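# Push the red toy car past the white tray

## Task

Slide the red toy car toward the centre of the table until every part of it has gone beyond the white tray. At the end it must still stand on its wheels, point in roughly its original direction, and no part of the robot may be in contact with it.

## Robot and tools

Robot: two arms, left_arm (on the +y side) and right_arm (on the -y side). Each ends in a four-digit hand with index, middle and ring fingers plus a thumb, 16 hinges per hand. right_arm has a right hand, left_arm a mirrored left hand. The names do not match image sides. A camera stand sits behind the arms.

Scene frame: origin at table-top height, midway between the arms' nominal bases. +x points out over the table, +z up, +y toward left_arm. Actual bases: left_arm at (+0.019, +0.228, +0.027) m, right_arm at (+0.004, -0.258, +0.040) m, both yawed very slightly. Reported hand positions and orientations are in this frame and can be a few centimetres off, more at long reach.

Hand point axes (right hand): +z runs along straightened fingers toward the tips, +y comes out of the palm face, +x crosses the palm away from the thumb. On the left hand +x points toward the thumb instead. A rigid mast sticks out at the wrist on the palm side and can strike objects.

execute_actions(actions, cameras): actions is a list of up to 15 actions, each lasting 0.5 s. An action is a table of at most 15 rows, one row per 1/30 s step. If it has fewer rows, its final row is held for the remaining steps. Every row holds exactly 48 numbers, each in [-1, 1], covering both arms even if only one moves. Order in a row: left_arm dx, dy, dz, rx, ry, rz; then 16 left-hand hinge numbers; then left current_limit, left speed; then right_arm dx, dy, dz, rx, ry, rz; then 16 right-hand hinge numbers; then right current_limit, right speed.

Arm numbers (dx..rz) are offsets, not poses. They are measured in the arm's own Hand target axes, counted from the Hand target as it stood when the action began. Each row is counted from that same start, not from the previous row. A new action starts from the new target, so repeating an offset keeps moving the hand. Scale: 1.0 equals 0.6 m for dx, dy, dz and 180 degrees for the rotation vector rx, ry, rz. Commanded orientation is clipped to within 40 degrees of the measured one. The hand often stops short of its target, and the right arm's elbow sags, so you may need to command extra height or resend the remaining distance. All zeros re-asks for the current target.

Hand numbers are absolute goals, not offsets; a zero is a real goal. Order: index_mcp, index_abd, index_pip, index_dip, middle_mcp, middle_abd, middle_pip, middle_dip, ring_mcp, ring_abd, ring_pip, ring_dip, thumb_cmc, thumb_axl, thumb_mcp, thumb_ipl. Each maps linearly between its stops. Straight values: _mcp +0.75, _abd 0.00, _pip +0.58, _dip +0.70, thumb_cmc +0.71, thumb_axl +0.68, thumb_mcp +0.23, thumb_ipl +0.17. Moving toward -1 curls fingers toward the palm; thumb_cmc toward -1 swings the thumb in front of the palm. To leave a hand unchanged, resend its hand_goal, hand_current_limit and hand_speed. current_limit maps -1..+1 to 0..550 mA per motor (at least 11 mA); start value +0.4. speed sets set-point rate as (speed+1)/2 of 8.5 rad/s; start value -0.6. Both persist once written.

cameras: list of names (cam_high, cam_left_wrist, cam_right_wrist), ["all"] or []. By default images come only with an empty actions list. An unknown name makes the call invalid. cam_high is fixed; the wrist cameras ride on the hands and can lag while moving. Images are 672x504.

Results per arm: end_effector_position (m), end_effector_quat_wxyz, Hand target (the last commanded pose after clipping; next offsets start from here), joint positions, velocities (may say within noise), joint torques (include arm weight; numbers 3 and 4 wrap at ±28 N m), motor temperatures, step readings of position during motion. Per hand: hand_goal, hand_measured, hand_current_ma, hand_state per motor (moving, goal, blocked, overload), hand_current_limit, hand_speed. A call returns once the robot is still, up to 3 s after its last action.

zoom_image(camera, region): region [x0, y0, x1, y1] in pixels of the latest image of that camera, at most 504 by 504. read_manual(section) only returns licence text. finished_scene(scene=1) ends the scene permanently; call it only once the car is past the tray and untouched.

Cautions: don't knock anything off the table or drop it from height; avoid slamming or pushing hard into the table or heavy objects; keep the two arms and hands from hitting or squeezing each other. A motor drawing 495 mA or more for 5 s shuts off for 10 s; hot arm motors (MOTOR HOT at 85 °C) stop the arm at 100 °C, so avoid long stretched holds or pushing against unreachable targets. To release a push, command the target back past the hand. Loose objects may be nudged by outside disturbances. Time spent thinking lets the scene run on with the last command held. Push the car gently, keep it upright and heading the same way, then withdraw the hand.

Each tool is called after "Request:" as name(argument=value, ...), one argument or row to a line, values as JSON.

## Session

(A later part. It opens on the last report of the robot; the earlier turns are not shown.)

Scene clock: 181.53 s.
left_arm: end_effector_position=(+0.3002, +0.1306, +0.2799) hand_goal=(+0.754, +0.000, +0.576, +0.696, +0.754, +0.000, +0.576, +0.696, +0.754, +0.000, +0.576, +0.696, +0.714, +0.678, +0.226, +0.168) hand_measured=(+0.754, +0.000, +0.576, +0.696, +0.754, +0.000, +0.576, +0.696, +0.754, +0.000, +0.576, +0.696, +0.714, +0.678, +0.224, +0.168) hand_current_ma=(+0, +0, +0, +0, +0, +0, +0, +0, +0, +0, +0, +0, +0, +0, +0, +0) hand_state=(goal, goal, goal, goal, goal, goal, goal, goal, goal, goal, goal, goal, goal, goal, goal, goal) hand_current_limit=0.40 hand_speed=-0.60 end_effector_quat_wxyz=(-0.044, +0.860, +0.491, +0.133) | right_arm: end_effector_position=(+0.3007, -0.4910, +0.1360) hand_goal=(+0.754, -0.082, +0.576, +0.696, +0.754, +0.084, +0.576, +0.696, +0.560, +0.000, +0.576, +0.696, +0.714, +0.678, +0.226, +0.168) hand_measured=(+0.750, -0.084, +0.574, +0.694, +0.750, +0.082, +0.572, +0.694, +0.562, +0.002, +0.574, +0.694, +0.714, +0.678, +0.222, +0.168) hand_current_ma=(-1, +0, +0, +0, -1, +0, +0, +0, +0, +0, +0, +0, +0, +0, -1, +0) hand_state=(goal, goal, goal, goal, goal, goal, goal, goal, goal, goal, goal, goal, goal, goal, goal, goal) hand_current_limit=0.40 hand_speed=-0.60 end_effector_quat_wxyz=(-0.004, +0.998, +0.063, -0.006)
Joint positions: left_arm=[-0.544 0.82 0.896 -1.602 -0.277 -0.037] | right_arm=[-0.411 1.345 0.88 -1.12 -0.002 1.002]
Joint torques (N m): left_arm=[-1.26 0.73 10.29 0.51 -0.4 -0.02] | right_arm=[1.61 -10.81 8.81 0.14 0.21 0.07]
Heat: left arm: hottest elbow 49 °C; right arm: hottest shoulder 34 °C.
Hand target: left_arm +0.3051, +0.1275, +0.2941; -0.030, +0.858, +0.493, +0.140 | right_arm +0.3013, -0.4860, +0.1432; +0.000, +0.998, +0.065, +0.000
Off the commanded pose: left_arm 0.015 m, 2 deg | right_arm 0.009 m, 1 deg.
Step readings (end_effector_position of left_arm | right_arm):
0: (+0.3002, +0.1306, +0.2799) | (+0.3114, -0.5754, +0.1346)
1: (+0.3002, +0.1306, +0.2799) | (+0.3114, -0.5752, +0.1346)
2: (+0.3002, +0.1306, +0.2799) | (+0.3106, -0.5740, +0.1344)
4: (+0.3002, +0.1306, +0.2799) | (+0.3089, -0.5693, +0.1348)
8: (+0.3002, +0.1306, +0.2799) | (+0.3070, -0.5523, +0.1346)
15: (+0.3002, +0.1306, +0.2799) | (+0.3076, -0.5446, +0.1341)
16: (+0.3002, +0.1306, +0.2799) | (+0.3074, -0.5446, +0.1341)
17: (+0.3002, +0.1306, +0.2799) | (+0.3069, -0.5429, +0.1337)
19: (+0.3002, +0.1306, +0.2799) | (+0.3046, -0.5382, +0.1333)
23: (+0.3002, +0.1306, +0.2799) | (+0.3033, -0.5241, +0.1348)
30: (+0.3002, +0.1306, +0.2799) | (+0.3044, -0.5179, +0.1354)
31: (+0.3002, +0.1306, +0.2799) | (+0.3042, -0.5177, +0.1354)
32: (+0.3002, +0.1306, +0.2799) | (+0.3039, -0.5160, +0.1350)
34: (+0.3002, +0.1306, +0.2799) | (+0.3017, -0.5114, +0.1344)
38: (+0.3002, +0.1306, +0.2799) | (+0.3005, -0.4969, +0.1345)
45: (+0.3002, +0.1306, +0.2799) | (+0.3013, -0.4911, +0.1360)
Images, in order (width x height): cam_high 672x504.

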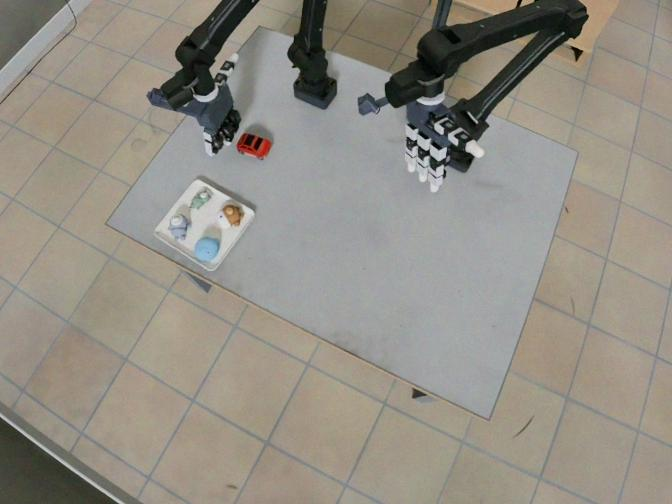

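Request:
execute_actions(
  actions=[
    [[0,0,0,0,0,0,0.754,0,0.576,0.696,0.754,0,0.576,0.696,0.754,0,0.576,0.696,0.714,0.678,0.226,0.168,0.4,-0.6,0,-0.045,0,0,0,0,0.754,-0.083,0.576,0.696,0.754,0.083,0.576,0.696,0.56,0,0.576,0.696,0.714,0.678,0.226,0.168,0.4,-0.6]],
    [[0,0,0,0,0,0,0.754,0,0.576,0.696,0.754,0,0.576,0.696,0.754,0,0.576,0.696,0.714,0.678,0.226,0.168,0.4,-0.6,0,-0.045,0,0,0,0,0.754,-0.083,0.576,0.696,0.754,0.083,0.576,0.696,0.56,0,0.576,0.696,0.714,0.678,0.226,0.168,0.4,-0.6]],
    [[0,0,0,0,0,0,0.754,0,0.576,0.696,0.754,0,0.576,0.696,0.754,0,0.576,0.696,0.714,0.678,0.226,0.168,0.4,-0.6,0,-0.045,0,0,0,0,0.754,-0.083,0.576,0.696,0.754,0.083,0.576,0.696,0.56,0,0.576,0.696,0.714,0.678,0.226,0.168,0.4,-0.6]],
    [[0,0,0,0,0,0,0.754,0,0.576,0.696,0.754,0,0.576,0.696,0.754,0,0.576,0.696,0.714,0.678,0.226,0.168,0.4,-0.6,0,-0.045,0,0,0,0,0.754,-0.083,0.576,0.696,0.754,0.083,0.576,0.696,0.56,0,0.576,0.696,0.714,0.678,0.226,0.168,0.4,-0.6]],
  ],
  cameras=["cam_high"],
)

Request:
zoom_image(
  camera="cam_high",
  region=[200, 90, 320, 190],
)

Scene clock: 191.40 s.
left_arm: end_effector_position=(+0.3002, +0.1306, +0.2799) hand_goal=(+0.754, +0.000, +0.576, +0.696, +0.754, +0.000, +0.576, +0.696, +0.754, +0.000, +0.576, +0.696, +0.714, +0.678, +0.226, +0.168) hand_measured=(+0.754, +0.000, +0.576, +0.696, +0.754, +0.000, +0.576, +0.696, +0.754, +0.000, +0.576, +0.696, +0.714, +0.678, +0.224, +0.168) hand_current_ma=(+0, +0, +0, +0, +0, +0, +0, +0, +0, +0, +0, +0, +0, +0, +0, +0) hand_state=(goal, goal, goal, goal, goal, goal, goal, goal, goal, goal, goal, goal, goal, goal, goal, goal) hand_current_limit=0.40 hand_speed=-0.60 end_effector_quat_wxyz=(-0.044, +0.860, +0.491, +0.133) | right_arm: end_effector_position=(+0.2888, -0.3835, +0.1378) hand_goal=(+0.754, -0.082, +0.576, +0.696, +0.754, +0.084, +0.576, +0.696, +0.560, +0.000, +0.576, +0.696, +0.714, +0.678, +0.226, +0.168) hand_measured=(+0.752, -0.084, +0.574, +0.694, +0.750, +0.082, +0.572, +0.694, +0.562, +0.002, +0.574, +0.694, +0.714, +0.678, +0.222, +0.168) hand_current_ma=(+0, +0, +0, +0, -1, +0, +0, +0, +0, +0, +0, +0, +0, +0, -1, +0) hand_state=(goal, goal, goal, goal, goal, goal, goal, goal, goal, goal, goal, goal, goal, goal, goal, goal) hand_current_limit=0.40 hand_speed=-0.60 end_effector_quat_wxyz=(-0.002, +0.998, +0.063, -0.005)
Joint positions: left_arm=[-0.544 0.82 0.896 -1.602 -0.277 -0.037] | right_arm=[-0.098 1.224 0.779 -1.136 -0.003 1.315]
Joint torques (N m): left_arm=[-1.2 0.73 10.3 0.47 -0.39 -0.02] | right_arm=[1.67 -8.82 8.9 0.06 0.25 0.06]
Heat: left arm: hottest elbow 49 °C; right arm: hottest shoulder 33 °C.
Hand target: left_arm +0.3051, +0.1275, +0.2941; -0.030, +0.858, +0.493, +0.140 | right_arm +0.2875, -0.3789, +0.1431; +0.000, +0.998, +0.065, +0.000
Off the commanded pose: left_arm 0.015 m, 2 deg | right_arm 0.007 m, 1 deg.
Step readings (end_effector_position of left_arm | right_arm):
0: (+0.3002, +0.1306, +0.2799) | (+0.3006, -0.4910, +0.1360)
1: (+0.3002, +0.1306, +0.2799) | (+0.3007, -0.4909, +0.1360)
2: (+0.3002, +0.1306, +0.2799) | (+0.3004, -0.4892, +0.1357)
4: (+0.3002, +0.1306, +0.2799) | (+0.2989, -0.4846, +0.1352)
8: (+0.3002, +0.1306, +0.2799) | (+0.2977, -0.4696, +0.1349)
15: (+0.3002, +0.1306, +0.2799) | (+0.2981, -0.4642, +0.1363)
16: (+0.3002, +0.1306, +0.2799) | (+0.2981, -0.4640, +0.1364)
17: (+0.3002, +0.1306, +0.2799) | (+0.2978, -0.4625, +0.1362)
19: (+0.3002, +0.1306, +0.2799) | (+0.2966, -0.4579, +0.1360)
23: (+0.3002, +0.1306, +0.2799) | (+0.2959, -0.4431, +0.1361)
30: (+0.3002, +0.1306, +0.2799) | (+0.2956, -0.4375, +0.1371)
31: (+0.3002, +0.1306, +0.2799) | (+0.2955, -0.4373, +0.1371)
32: (+0.3002, +0.1306, +0.2799) | (+0.2952, -0.4356, +0.1368)
34: (+0.3002, +0.1306, +0.2799) | (+0.2941, -0.4310, +0.1367)
38: (+0.3002, +0.1306, +0.2799) | (+0.2933, -0.4158, +0.1365)
45: (+0.3002, +0.1306, +0.2799) | (+0.2927, -0.4106, +0.1375)
46: (+0.3002, +0.1306, +0.2799) | (+0.2925, -0.4105, +0.1375)
47: (+0.3002, +0.1306, +0.2799) | (+0.2922, -0.4088, +0.1373)
49: (+0.3002, +0.1306, +0.2799) | (+0.2913, -0.4040, +0.1372)
53: (+0.3002, +0.1306, +0.2799) | (+0.2909, -0.3888, +0.1371)
60: (+0.3002, +0.1306, +0.2799) | (+0.2897, -0.3836, +0.1378)
Images, in order (width x height): cam_high 672x504.

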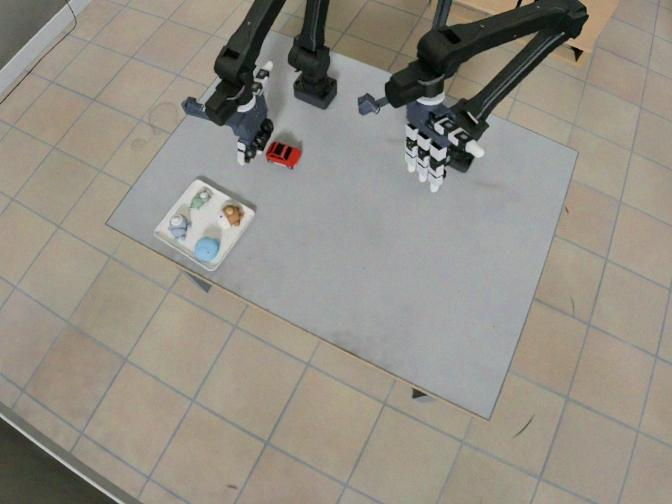

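Scaled by 4.200 from the camera's 672x504 image, which has a finer 960x720 frame.

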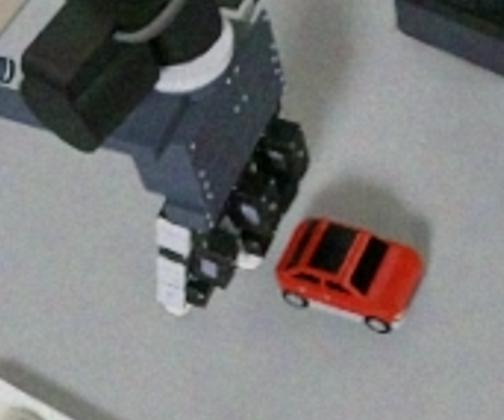

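Request:
execute_actions(
  actions=[
    [[0,0,0,0,0,0,0.754,0,0.576,0.696,0.754,0,0.576,0.696,0.754,0,0.576,0.696,0.714,0.678,0.226,0.168,0.4,-0.6,0,-0.045,0,0,0,0,0.754,-0.083,0.576,0.696,0.754,0.083,0.576,0.696,0.56,0,0.576,0.696,0.714,0.678,0.226,0.168,0.4,-0.6]],
    [[0,0,0,0,0,0,0.754,0,0.576,0.696,0.754,0,0.576,0.696,0.754,0,0.576,0.696,0.714,0.678,0.226,0.168,0.4,-0.6,0,-0.045,0,0,0,0,0.754,-0.083,0.576,0.696,0.754,0.083,0.576,0.696,0.56,0,0.576,0.696,0.714,0.678,0.226,0.168,0.4,-0.6]],
    [[0,0,0,0,0,0,0.754,0,0.576,0.696,0.754,0,0.576,0.696,0.754,0,0.576,0.696,0.714,0.678,0.226,0.168,0.4,-0.6,0,-0.045,0,0,0,0,0.754,-0.083,0.576,0.696,0.754,0.083,0.576,0.696,0.56,0,0.576,0.696,0.714,0.678,0.226,0.168,0.4,-0.6]],
    [[0,0,0,0,0,0,0.754,0,0.576,0.696,0.754,0,0.576,0.696,0.754,0,0.576,0.696,0.714,0.678,0.226,0.168,0.4,-0.6,0,-0.04,0,0,0,0,0.754,-0.083,0.576,0.696,0.754,0.083,0.576,0.696,0.56,0,0.576,0.696,0.714,0.678,0.226,0.168,0.4,-0.6]],
    [[0,0,0,0,0,0,0.754,0,0.576,0.696,0.754,0,0.576,0.696,0.754,0,0.576,0.696,0.714,0.678,0.226,0.168,0.4,-0.6,0,-0.03,0,0,0,0,0.754,-0.083,0.576,0.696,0.754,0.083,0.576,0.696,0.56,0,0.576,0.696,0.714,0.678,0.226,0.168,0.4,-0.6]],
  ],
  cameras=["cam_high"],
)

Request:
zoom_image(
  camera="cam_high",
  region=[230, 90, 350, 190],
)

Scene clock: 204.23 s.
left_arm: end_effector_position=(+0.3002, +0.1306, +0.2799) hand_goal=(+0.754, +0.000, +0.576, +0.696, +0.754, +0.000, +0.576, +0.696, +0.754, +0.000, +0.576, +0.696, +0.714, +0.678, +0.226, +0.168) hand_measured=(+0.754, +0.000, +0.576, +0.696, +0.754, +0.000, +0.576, +0.696, +0.754, +0.000, +0.576, +0.696, +0.714, +0.678, +0.224, +0.168) hand_current_ma=(+0, +0, +0, +0, +0, +0, +0, +0, +0, +0, +0, +0, +0, +0, +0, +0) hand_state=(goal, goal, goal, goal, goal, goal, goal, goal, goal, goal, goal, goal, goal, goal, goal, goal) hand_current_limit=0.40 hand_speed=-0.60 end_effector_quat_wxyz=(-0.044, +0.860, +0.491, +0.133) | right_arm: end_effector_position=(+0.2710, -0.2614, +0.1388) hand_goal=(+0.754, -0.082, +0.576, +0.696, +0.754, +0.084, +0.576, +0.696, +0.560, +0.000, +0.576, +0.696, +0.714, +0.678, +0.226, +0.168) hand_measured=(+0.752, -0.084, +0.574, +0.694, +0.750, +0.082, +0.574, +0.694, +0.560, +0.002, +0.574, +0.694, +0.714, +0.678, +0.222, +0.168) hand_current_ma=(+0, +0, +0, +0, -1, +0, +0, +0, +0, +0, +0, +0, +0, +0, -1, +0) hand_state=(goal, goal, goal, goal, goal, goal, goal, goal, goal, goal, goal, goal, goal, goal, goal, goal) hand_current_limit=0.40 hand_speed=-0.60 end_effector_quat_wxyz=(+0.000, +0.998, +0.063, -0.005)
Joint positions: left_arm=[-0.544 0.82 0.896 -1.602 -0.277 -0.037] | right_arm=[0.323 1.199 0.76 -1.141 -0.002 1.736]
Joint torques (N m): left_arm=[-1.08 0.73 10.26 0.5 -0.4 -0.03] | right_arm=[1.73 -7.12 9.63 0.14 0.17 0.06]
Heat: left arm: hottest elbow 49 °C; right arm: hottest shoulder 33 °C.
Hand target: left_arm +0.3051, +0.1275, +0.2941; -0.030, +0.858, +0.493, +0.140 | right_arm +0.2715, -0.2569, +0.1431; +0.000, +0.998, +0.065, +0.000
Off the commanded pose: left_arm 0.015 m, 2 deg | right_arm 0.006 m, 1 deg.
Step readings (end_effector_position of left_arm | right_arm):
0: (+0.3002, +0.1306, +0.2799) | (+0.2887, -0.3835, +0.1378)
1: (+0.3002, +0.1306, +0.2799) | (+0.2888, -0.3832, +0.1379)
2: (+0.3002, +0.1306, +0.2799) | (+0.2887, -0.3818, +0.1379)
4: (+0.3002, +0.1306, +0.2799) | (+0.2883, -0.3765, +0.1379)
8: (+0.3002, +0.1306, +0.2799) | (+0.2880, -0.3615, +0.1376)
15: (+0.3002, +0.1306, +0.2799) | (+0.2866, -0.3567, +0.1380)
16: (+0.3002, +0.1306, +0.2799) | (+0.2864, -0.3564, +0.1381)
17: (+0.3002, +0.1306, +0.2799) | (+0.2862, -0.3549, +0.1381)
19: (+0.3002, +0.1306, +0.2799) | (+0.2858, -0.3496, +0.1383)
23: (+0.3002, +0.1306, +0.2799) | (+0.2856, -0.3347, +0.1381)
30: (+0.3002, +0.1306, +0.2799) | (+0.2837, -0.3296, +0.1381)
31: (+0.3002, +0.1306, +0.2799) | (+0.2833, -0.3293, +0.1382)
32: (+0.3002, +0.1306, +0.2799) | (+0.2830, -0.3278, +0.1382)
34: (+0.3002, +0.1306, +0.2799) | (+0.2828, -0.3225, +0.1385)
38: (+0.3002, +0.1306, +0.2799) | (+0.2828, -0.3074, +0.1386)
45: (+0.3002, +0.1306, +0.2799) | (+0.2809, -0.3026, +0.1387)
46: (+0.3002, +0.1306, +0.2799) | (+0.2807, -0.3024, +0.1387)
47: (+0.3002, +0.1306, +0.2799) | (+0.2803, -0.3010, +0.1387)
49: (+0.3002, +0.1306, +0.2799) | (+0.2795, -0.2963, +0.1388)
53: (+0.3002, +0.1306, +0.2799) | (+0.2783, -0.2833, +0.1388)
60: (+0.3002, +0.1306, +0.2799) | (+0.2763, -0.2787, +0.1387)
61: (+0.3002, +0.1306, +0.2799) | (+0.2761, -0.2786, +0.1387)
62: (+0.3002, +0.1306, +0.2799) | (+0.2757, -0.2775, +0.1387)
64: (+0.3002, +0.1306, +0.2799) | (+0.2748, -0.2741, +0.1389)
68: (+0.3002, +0.1306, +0.2799) | (+0.2731, -0.2646, +0.1388)
75: (+0.3002, +0.1306, +0.2799) | (+0.2715, -0.2615, +0.1388)
Images, in order (width x height): cam_high 672x504.

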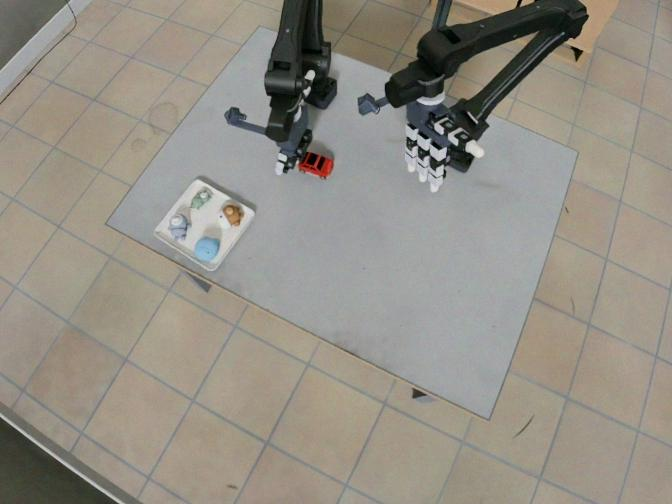

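Scaled by 4.200 from the camera's 672x504 image, which has a finer 960x720 frame.

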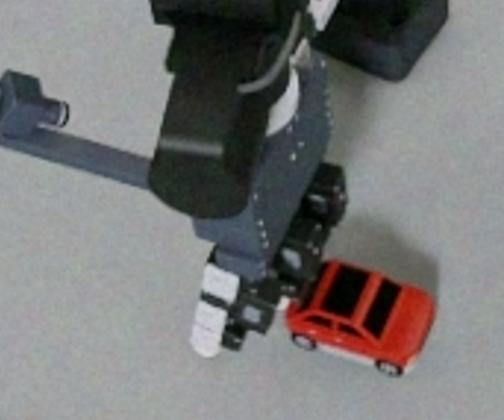

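Request:
execute_actions(
  actions=[
    [[0,0,0,0,0,0,0.754,0,0.576,0.696,0.754,0,0.576,0.696,0.754,0,0.576,0.696,0.714,0.678,0.226,0.168,0.4,-0.6,0,-0.045,0,0,0,0,0.754,-0.083,0.576,0.696,0.754,0.083,0.576,0.696,0.56,0,0.576,0.696,0.714,0.678,0.226,0.168,0.4,-0.6]],
    [[0,0,0,0,0,0,0.754,0,0.576,0.696,0.754,0,0.576,0.696,0.754,0,0.576,0.696,0.714,0.678,0.226,0.168,0.4,-0.6,0,-0.03,0,0,0,0,0.754,-0.083,0.576,0.696,0.754,0.083,0.576,0.696,0.56,0,0.576,0.696,0.714,0.678,0.226,0.168,0.4,-0.6]],
    [[0,0,0,0,0,0,0.754,0,0.576,0.696,0.754,0,0.576,0.696,0.754,0,0.576,0.696,0.714,0.678,0.226,0.168,0.4,-0.6,0,0.05,-0.01,0,0,0,0.754,-0.083,0.576,0.696,0.754,0.083,0.576,0.696,0.56,0,0.576,0.696,0.714,0.678,0.226,0.168,0.4,-0.6]],
    [[0,0,0,0,0,0,0.754,0,0.576,0.696,0.754,0,0.576,0.696,0.754,0,0.576,0.696,0.714,0.678,0.226,0.168,0.4,-0.6,0,0.05,-0.03,0,0,0,0.754,-0.083,0.576,0.696,0.754,0.083,0.576,0.696,0.56,0,0.576,0.696,0.714,0.678,0.226,0.168,0.4,-0.6]],
  ],
  cameras=["cam_high","cam_right_wrist"],
)

Request:
zoom_image(
  camera="cam_high",
  region=[150, 80, 350, 280],
)

Scene clock: 213.23 s.
left_arm: end_effector_position=(+0.3002, +0.1306, +0.2799) hand_goal=(+0.754, +0.000, +0.576, +0.696, +0.754, +0.000, +0.576, +0.696, +0.754, +0.000, +0.576, +0.696, +0.714, +0.678, +0.226, +0.168) hand_measured=(+0.754, +0.000, +0.576, +0.696, +0.754, +0.000, +0.576, +0.696, +0.754, +0.000, +0.576, +0.696, +0.714, +0.678, +0.224, +0.168) hand_current_ma=(+0, +0, +0, +0, +0, +0, +0, +0, +0, +0, +0, +0, +0, +0, +0, +0) hand_state=(goal, goal, goal, goal, goal, goal, goal, goal, goal, goal, goal, goal, goal, goal, goal, goal) hand_current_limit=0.40 hand_speed=-0.60 end_effector_quat_wxyz=(-0.044, +0.860, +0.491, +0.133) | right_arm: end_effector_position=(+0.2565, -0.2723, +0.1496) hand_goal=(+0.754, -0.082, +0.576, +0.696, +0.754, +0.084, +0.576, +0.696, +0.560, +0.000, +0.576, +0.696, +0.714, +0.678, +0.226, +0.168) hand_measured=(+0.752, -0.084, +0.574, +0.694, +0.752, +0.082, +0.574, +0.694, +0.562, +0.002, +0.574, +0.694, +0.714, +0.678, +0.222, +0.168) hand_current_ma=(+0, +0, +0, +0, +0, +0, +0, +0, +0, +0, +0, +0, +0, +0, -1, +0) hand_state=(goal, goal, goal, goal, goal, goal, goal, goal, goal, goal, goal, goal, goal, goal, goal, goal) hand_current_limit=0.40 hand_speed=-0.60 end_effector_quat_wxyz=(+0.008, +0.997, +0.066, -0.025)
Joint positions: left_arm=[-0.544 0.82 0.896 -1.602 -0.277 -0.037] | right_arm=[0.305 1.167 0.76 -1.216 0.005 1.711]
Joint torques (N m): left_arm=[-1.08 0.67 10.33 0.49 -0.4 -0.03] | right_arm=[-0.44 -7.3 13.31 -0.06 -0.01 -0.14]
Heat: left arm: hottest elbow 49 °C; right arm: hottest elbow 35 °C.
Hand target: left_arm +0.3051, +0.1275, +0.2941; -0.030, +0.858, +0.493, +0.140 | right_arm +0.2734, -0.2717, +0.1671; +0.000, +0.998, +0.065, +0.000
Off the commanded pose: left_arm 0.015 m, 2 deg | right_arm 0.024 m, 3 deg.
Step readings (end_effector_position of left_arm | right_arm):
0: (+0.3002, +0.1306, +0.2799) | (+0.2709, -0.2614, +0.1388)
1: (+0.3002, +0.1306, +0.2799) | (+0.2708, -0.2613, +0.1388)
2: (+0.3002, +0.1306, +0.2799) | (+0.2703, -0.2597, +0.1388)
4: (+0.3002, +0.1306, +0.2799) | (+0.2691, -0.2551, +0.1390)
8: (+0.3002, +0.1306, +0.2799) | (+0.2658, -0.2409, +0.1389)
15: (+0.3002, +0.1306, +0.2799) | (+0.2631, -0.2367, +0.1388)
16: (+0.3002, +0.1306, +0.2799) | (+0.2629, -0.2365, +0.1389)
17: (+0.3002, +0.1306, +0.2799) | (+0.2623, -0.2355, +0.1389)
19: (+0.3002, +0.1306, +0.2799) | (+0.2611, -0.2328, +0.1389)
23: (+0.3002, +0.1306, +0.2799) | (+0.2580, -0.2242, +0.1380)
30: (+0.3002, +0.1306, +0.2799) | (+0.2560, -0.2216, +0.1370)
31: (+0.3002, +0.1306, +0.2799) | (+0.2559, -0.2216, +0.1370)
32: (+0.3002, +0.1306, +0.2799) | (+0.2561, -0.2218, +0.1370)
34: (+0.3002, +0.1306, +0.2799) | (+0.2565, -0.2241, +0.1371)
38: (+0.3002, +0.1306, +0.2799) | (+0.2581, -0.2356, +0.1377)
45: (+0.3002, +0.1306, +0.2799) | (+0.2597, -0.2409, +0.1379)
46: (+0.3002, +0.1306, +0.2799) | (+0.2598, -0.2411, +0.1379)
47: (+0.3002, +0.1306, +0.2799) | (+0.2590, -0.2430, +0.1384)
49: (+0.3002, +0.1306, +0.2799) | (+0.2579, -0.2494, +0.1404)
53: (+0.3002, +0.1306, +0.2799) | (+0.2557, -0.2667, +0.1471)
60: (+0.3002, +0.1306, +0.2799) | (+0.2559, -0.2720, +0.1496)
camera_calibration:
cam_right_wrist: T_world_to_cam=[[-0.703096, -0.708135, 0.0648126, 0.0131121], [-0.431895, 0.497667, 0.752193, 0.083454], [-0.56491, 0.500872, -0.655747, 0.501783], [0, 0, 0, 1]] pos_world=[0.328724, -0.283576, 0.265419]
Images, in order (width x height): cam_high 672x504, cam_right_wrist 672x504.

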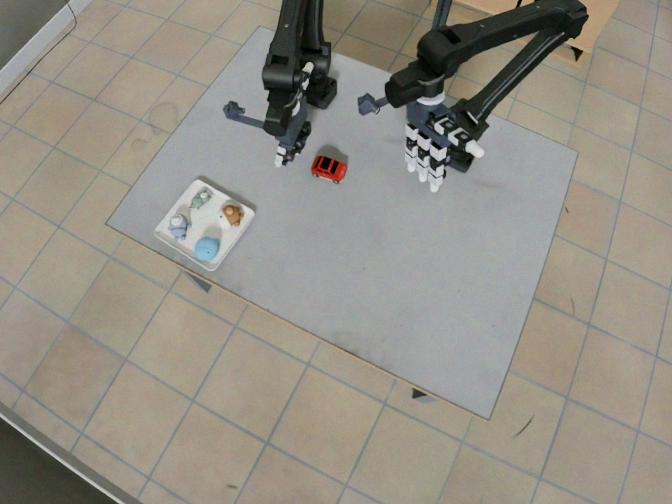

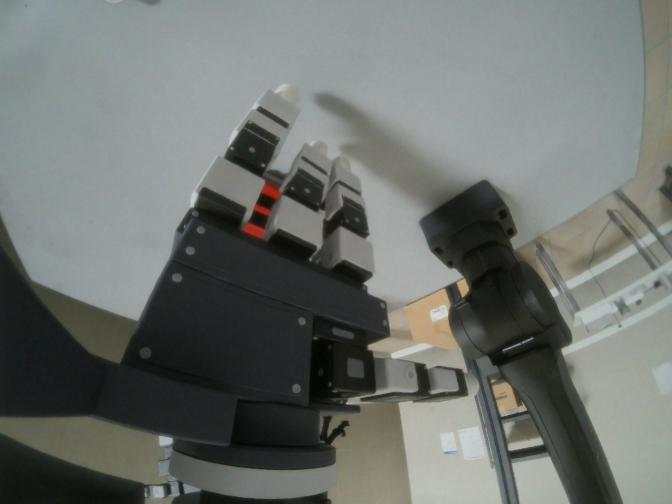

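Scaled by 2.520 from the camera's 672x504 image, which has a finer 960x720 frame.

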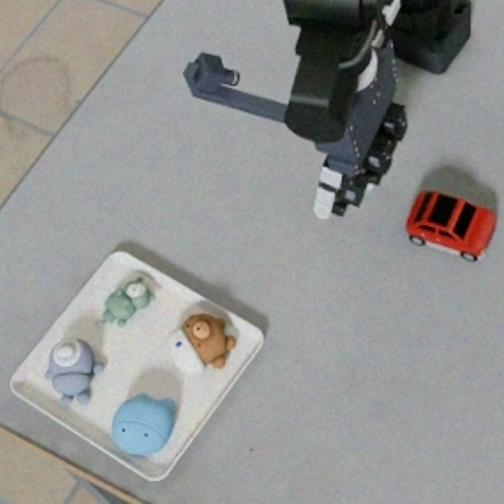

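Request:
finished_scene(
)

The scene is finished: the task was done.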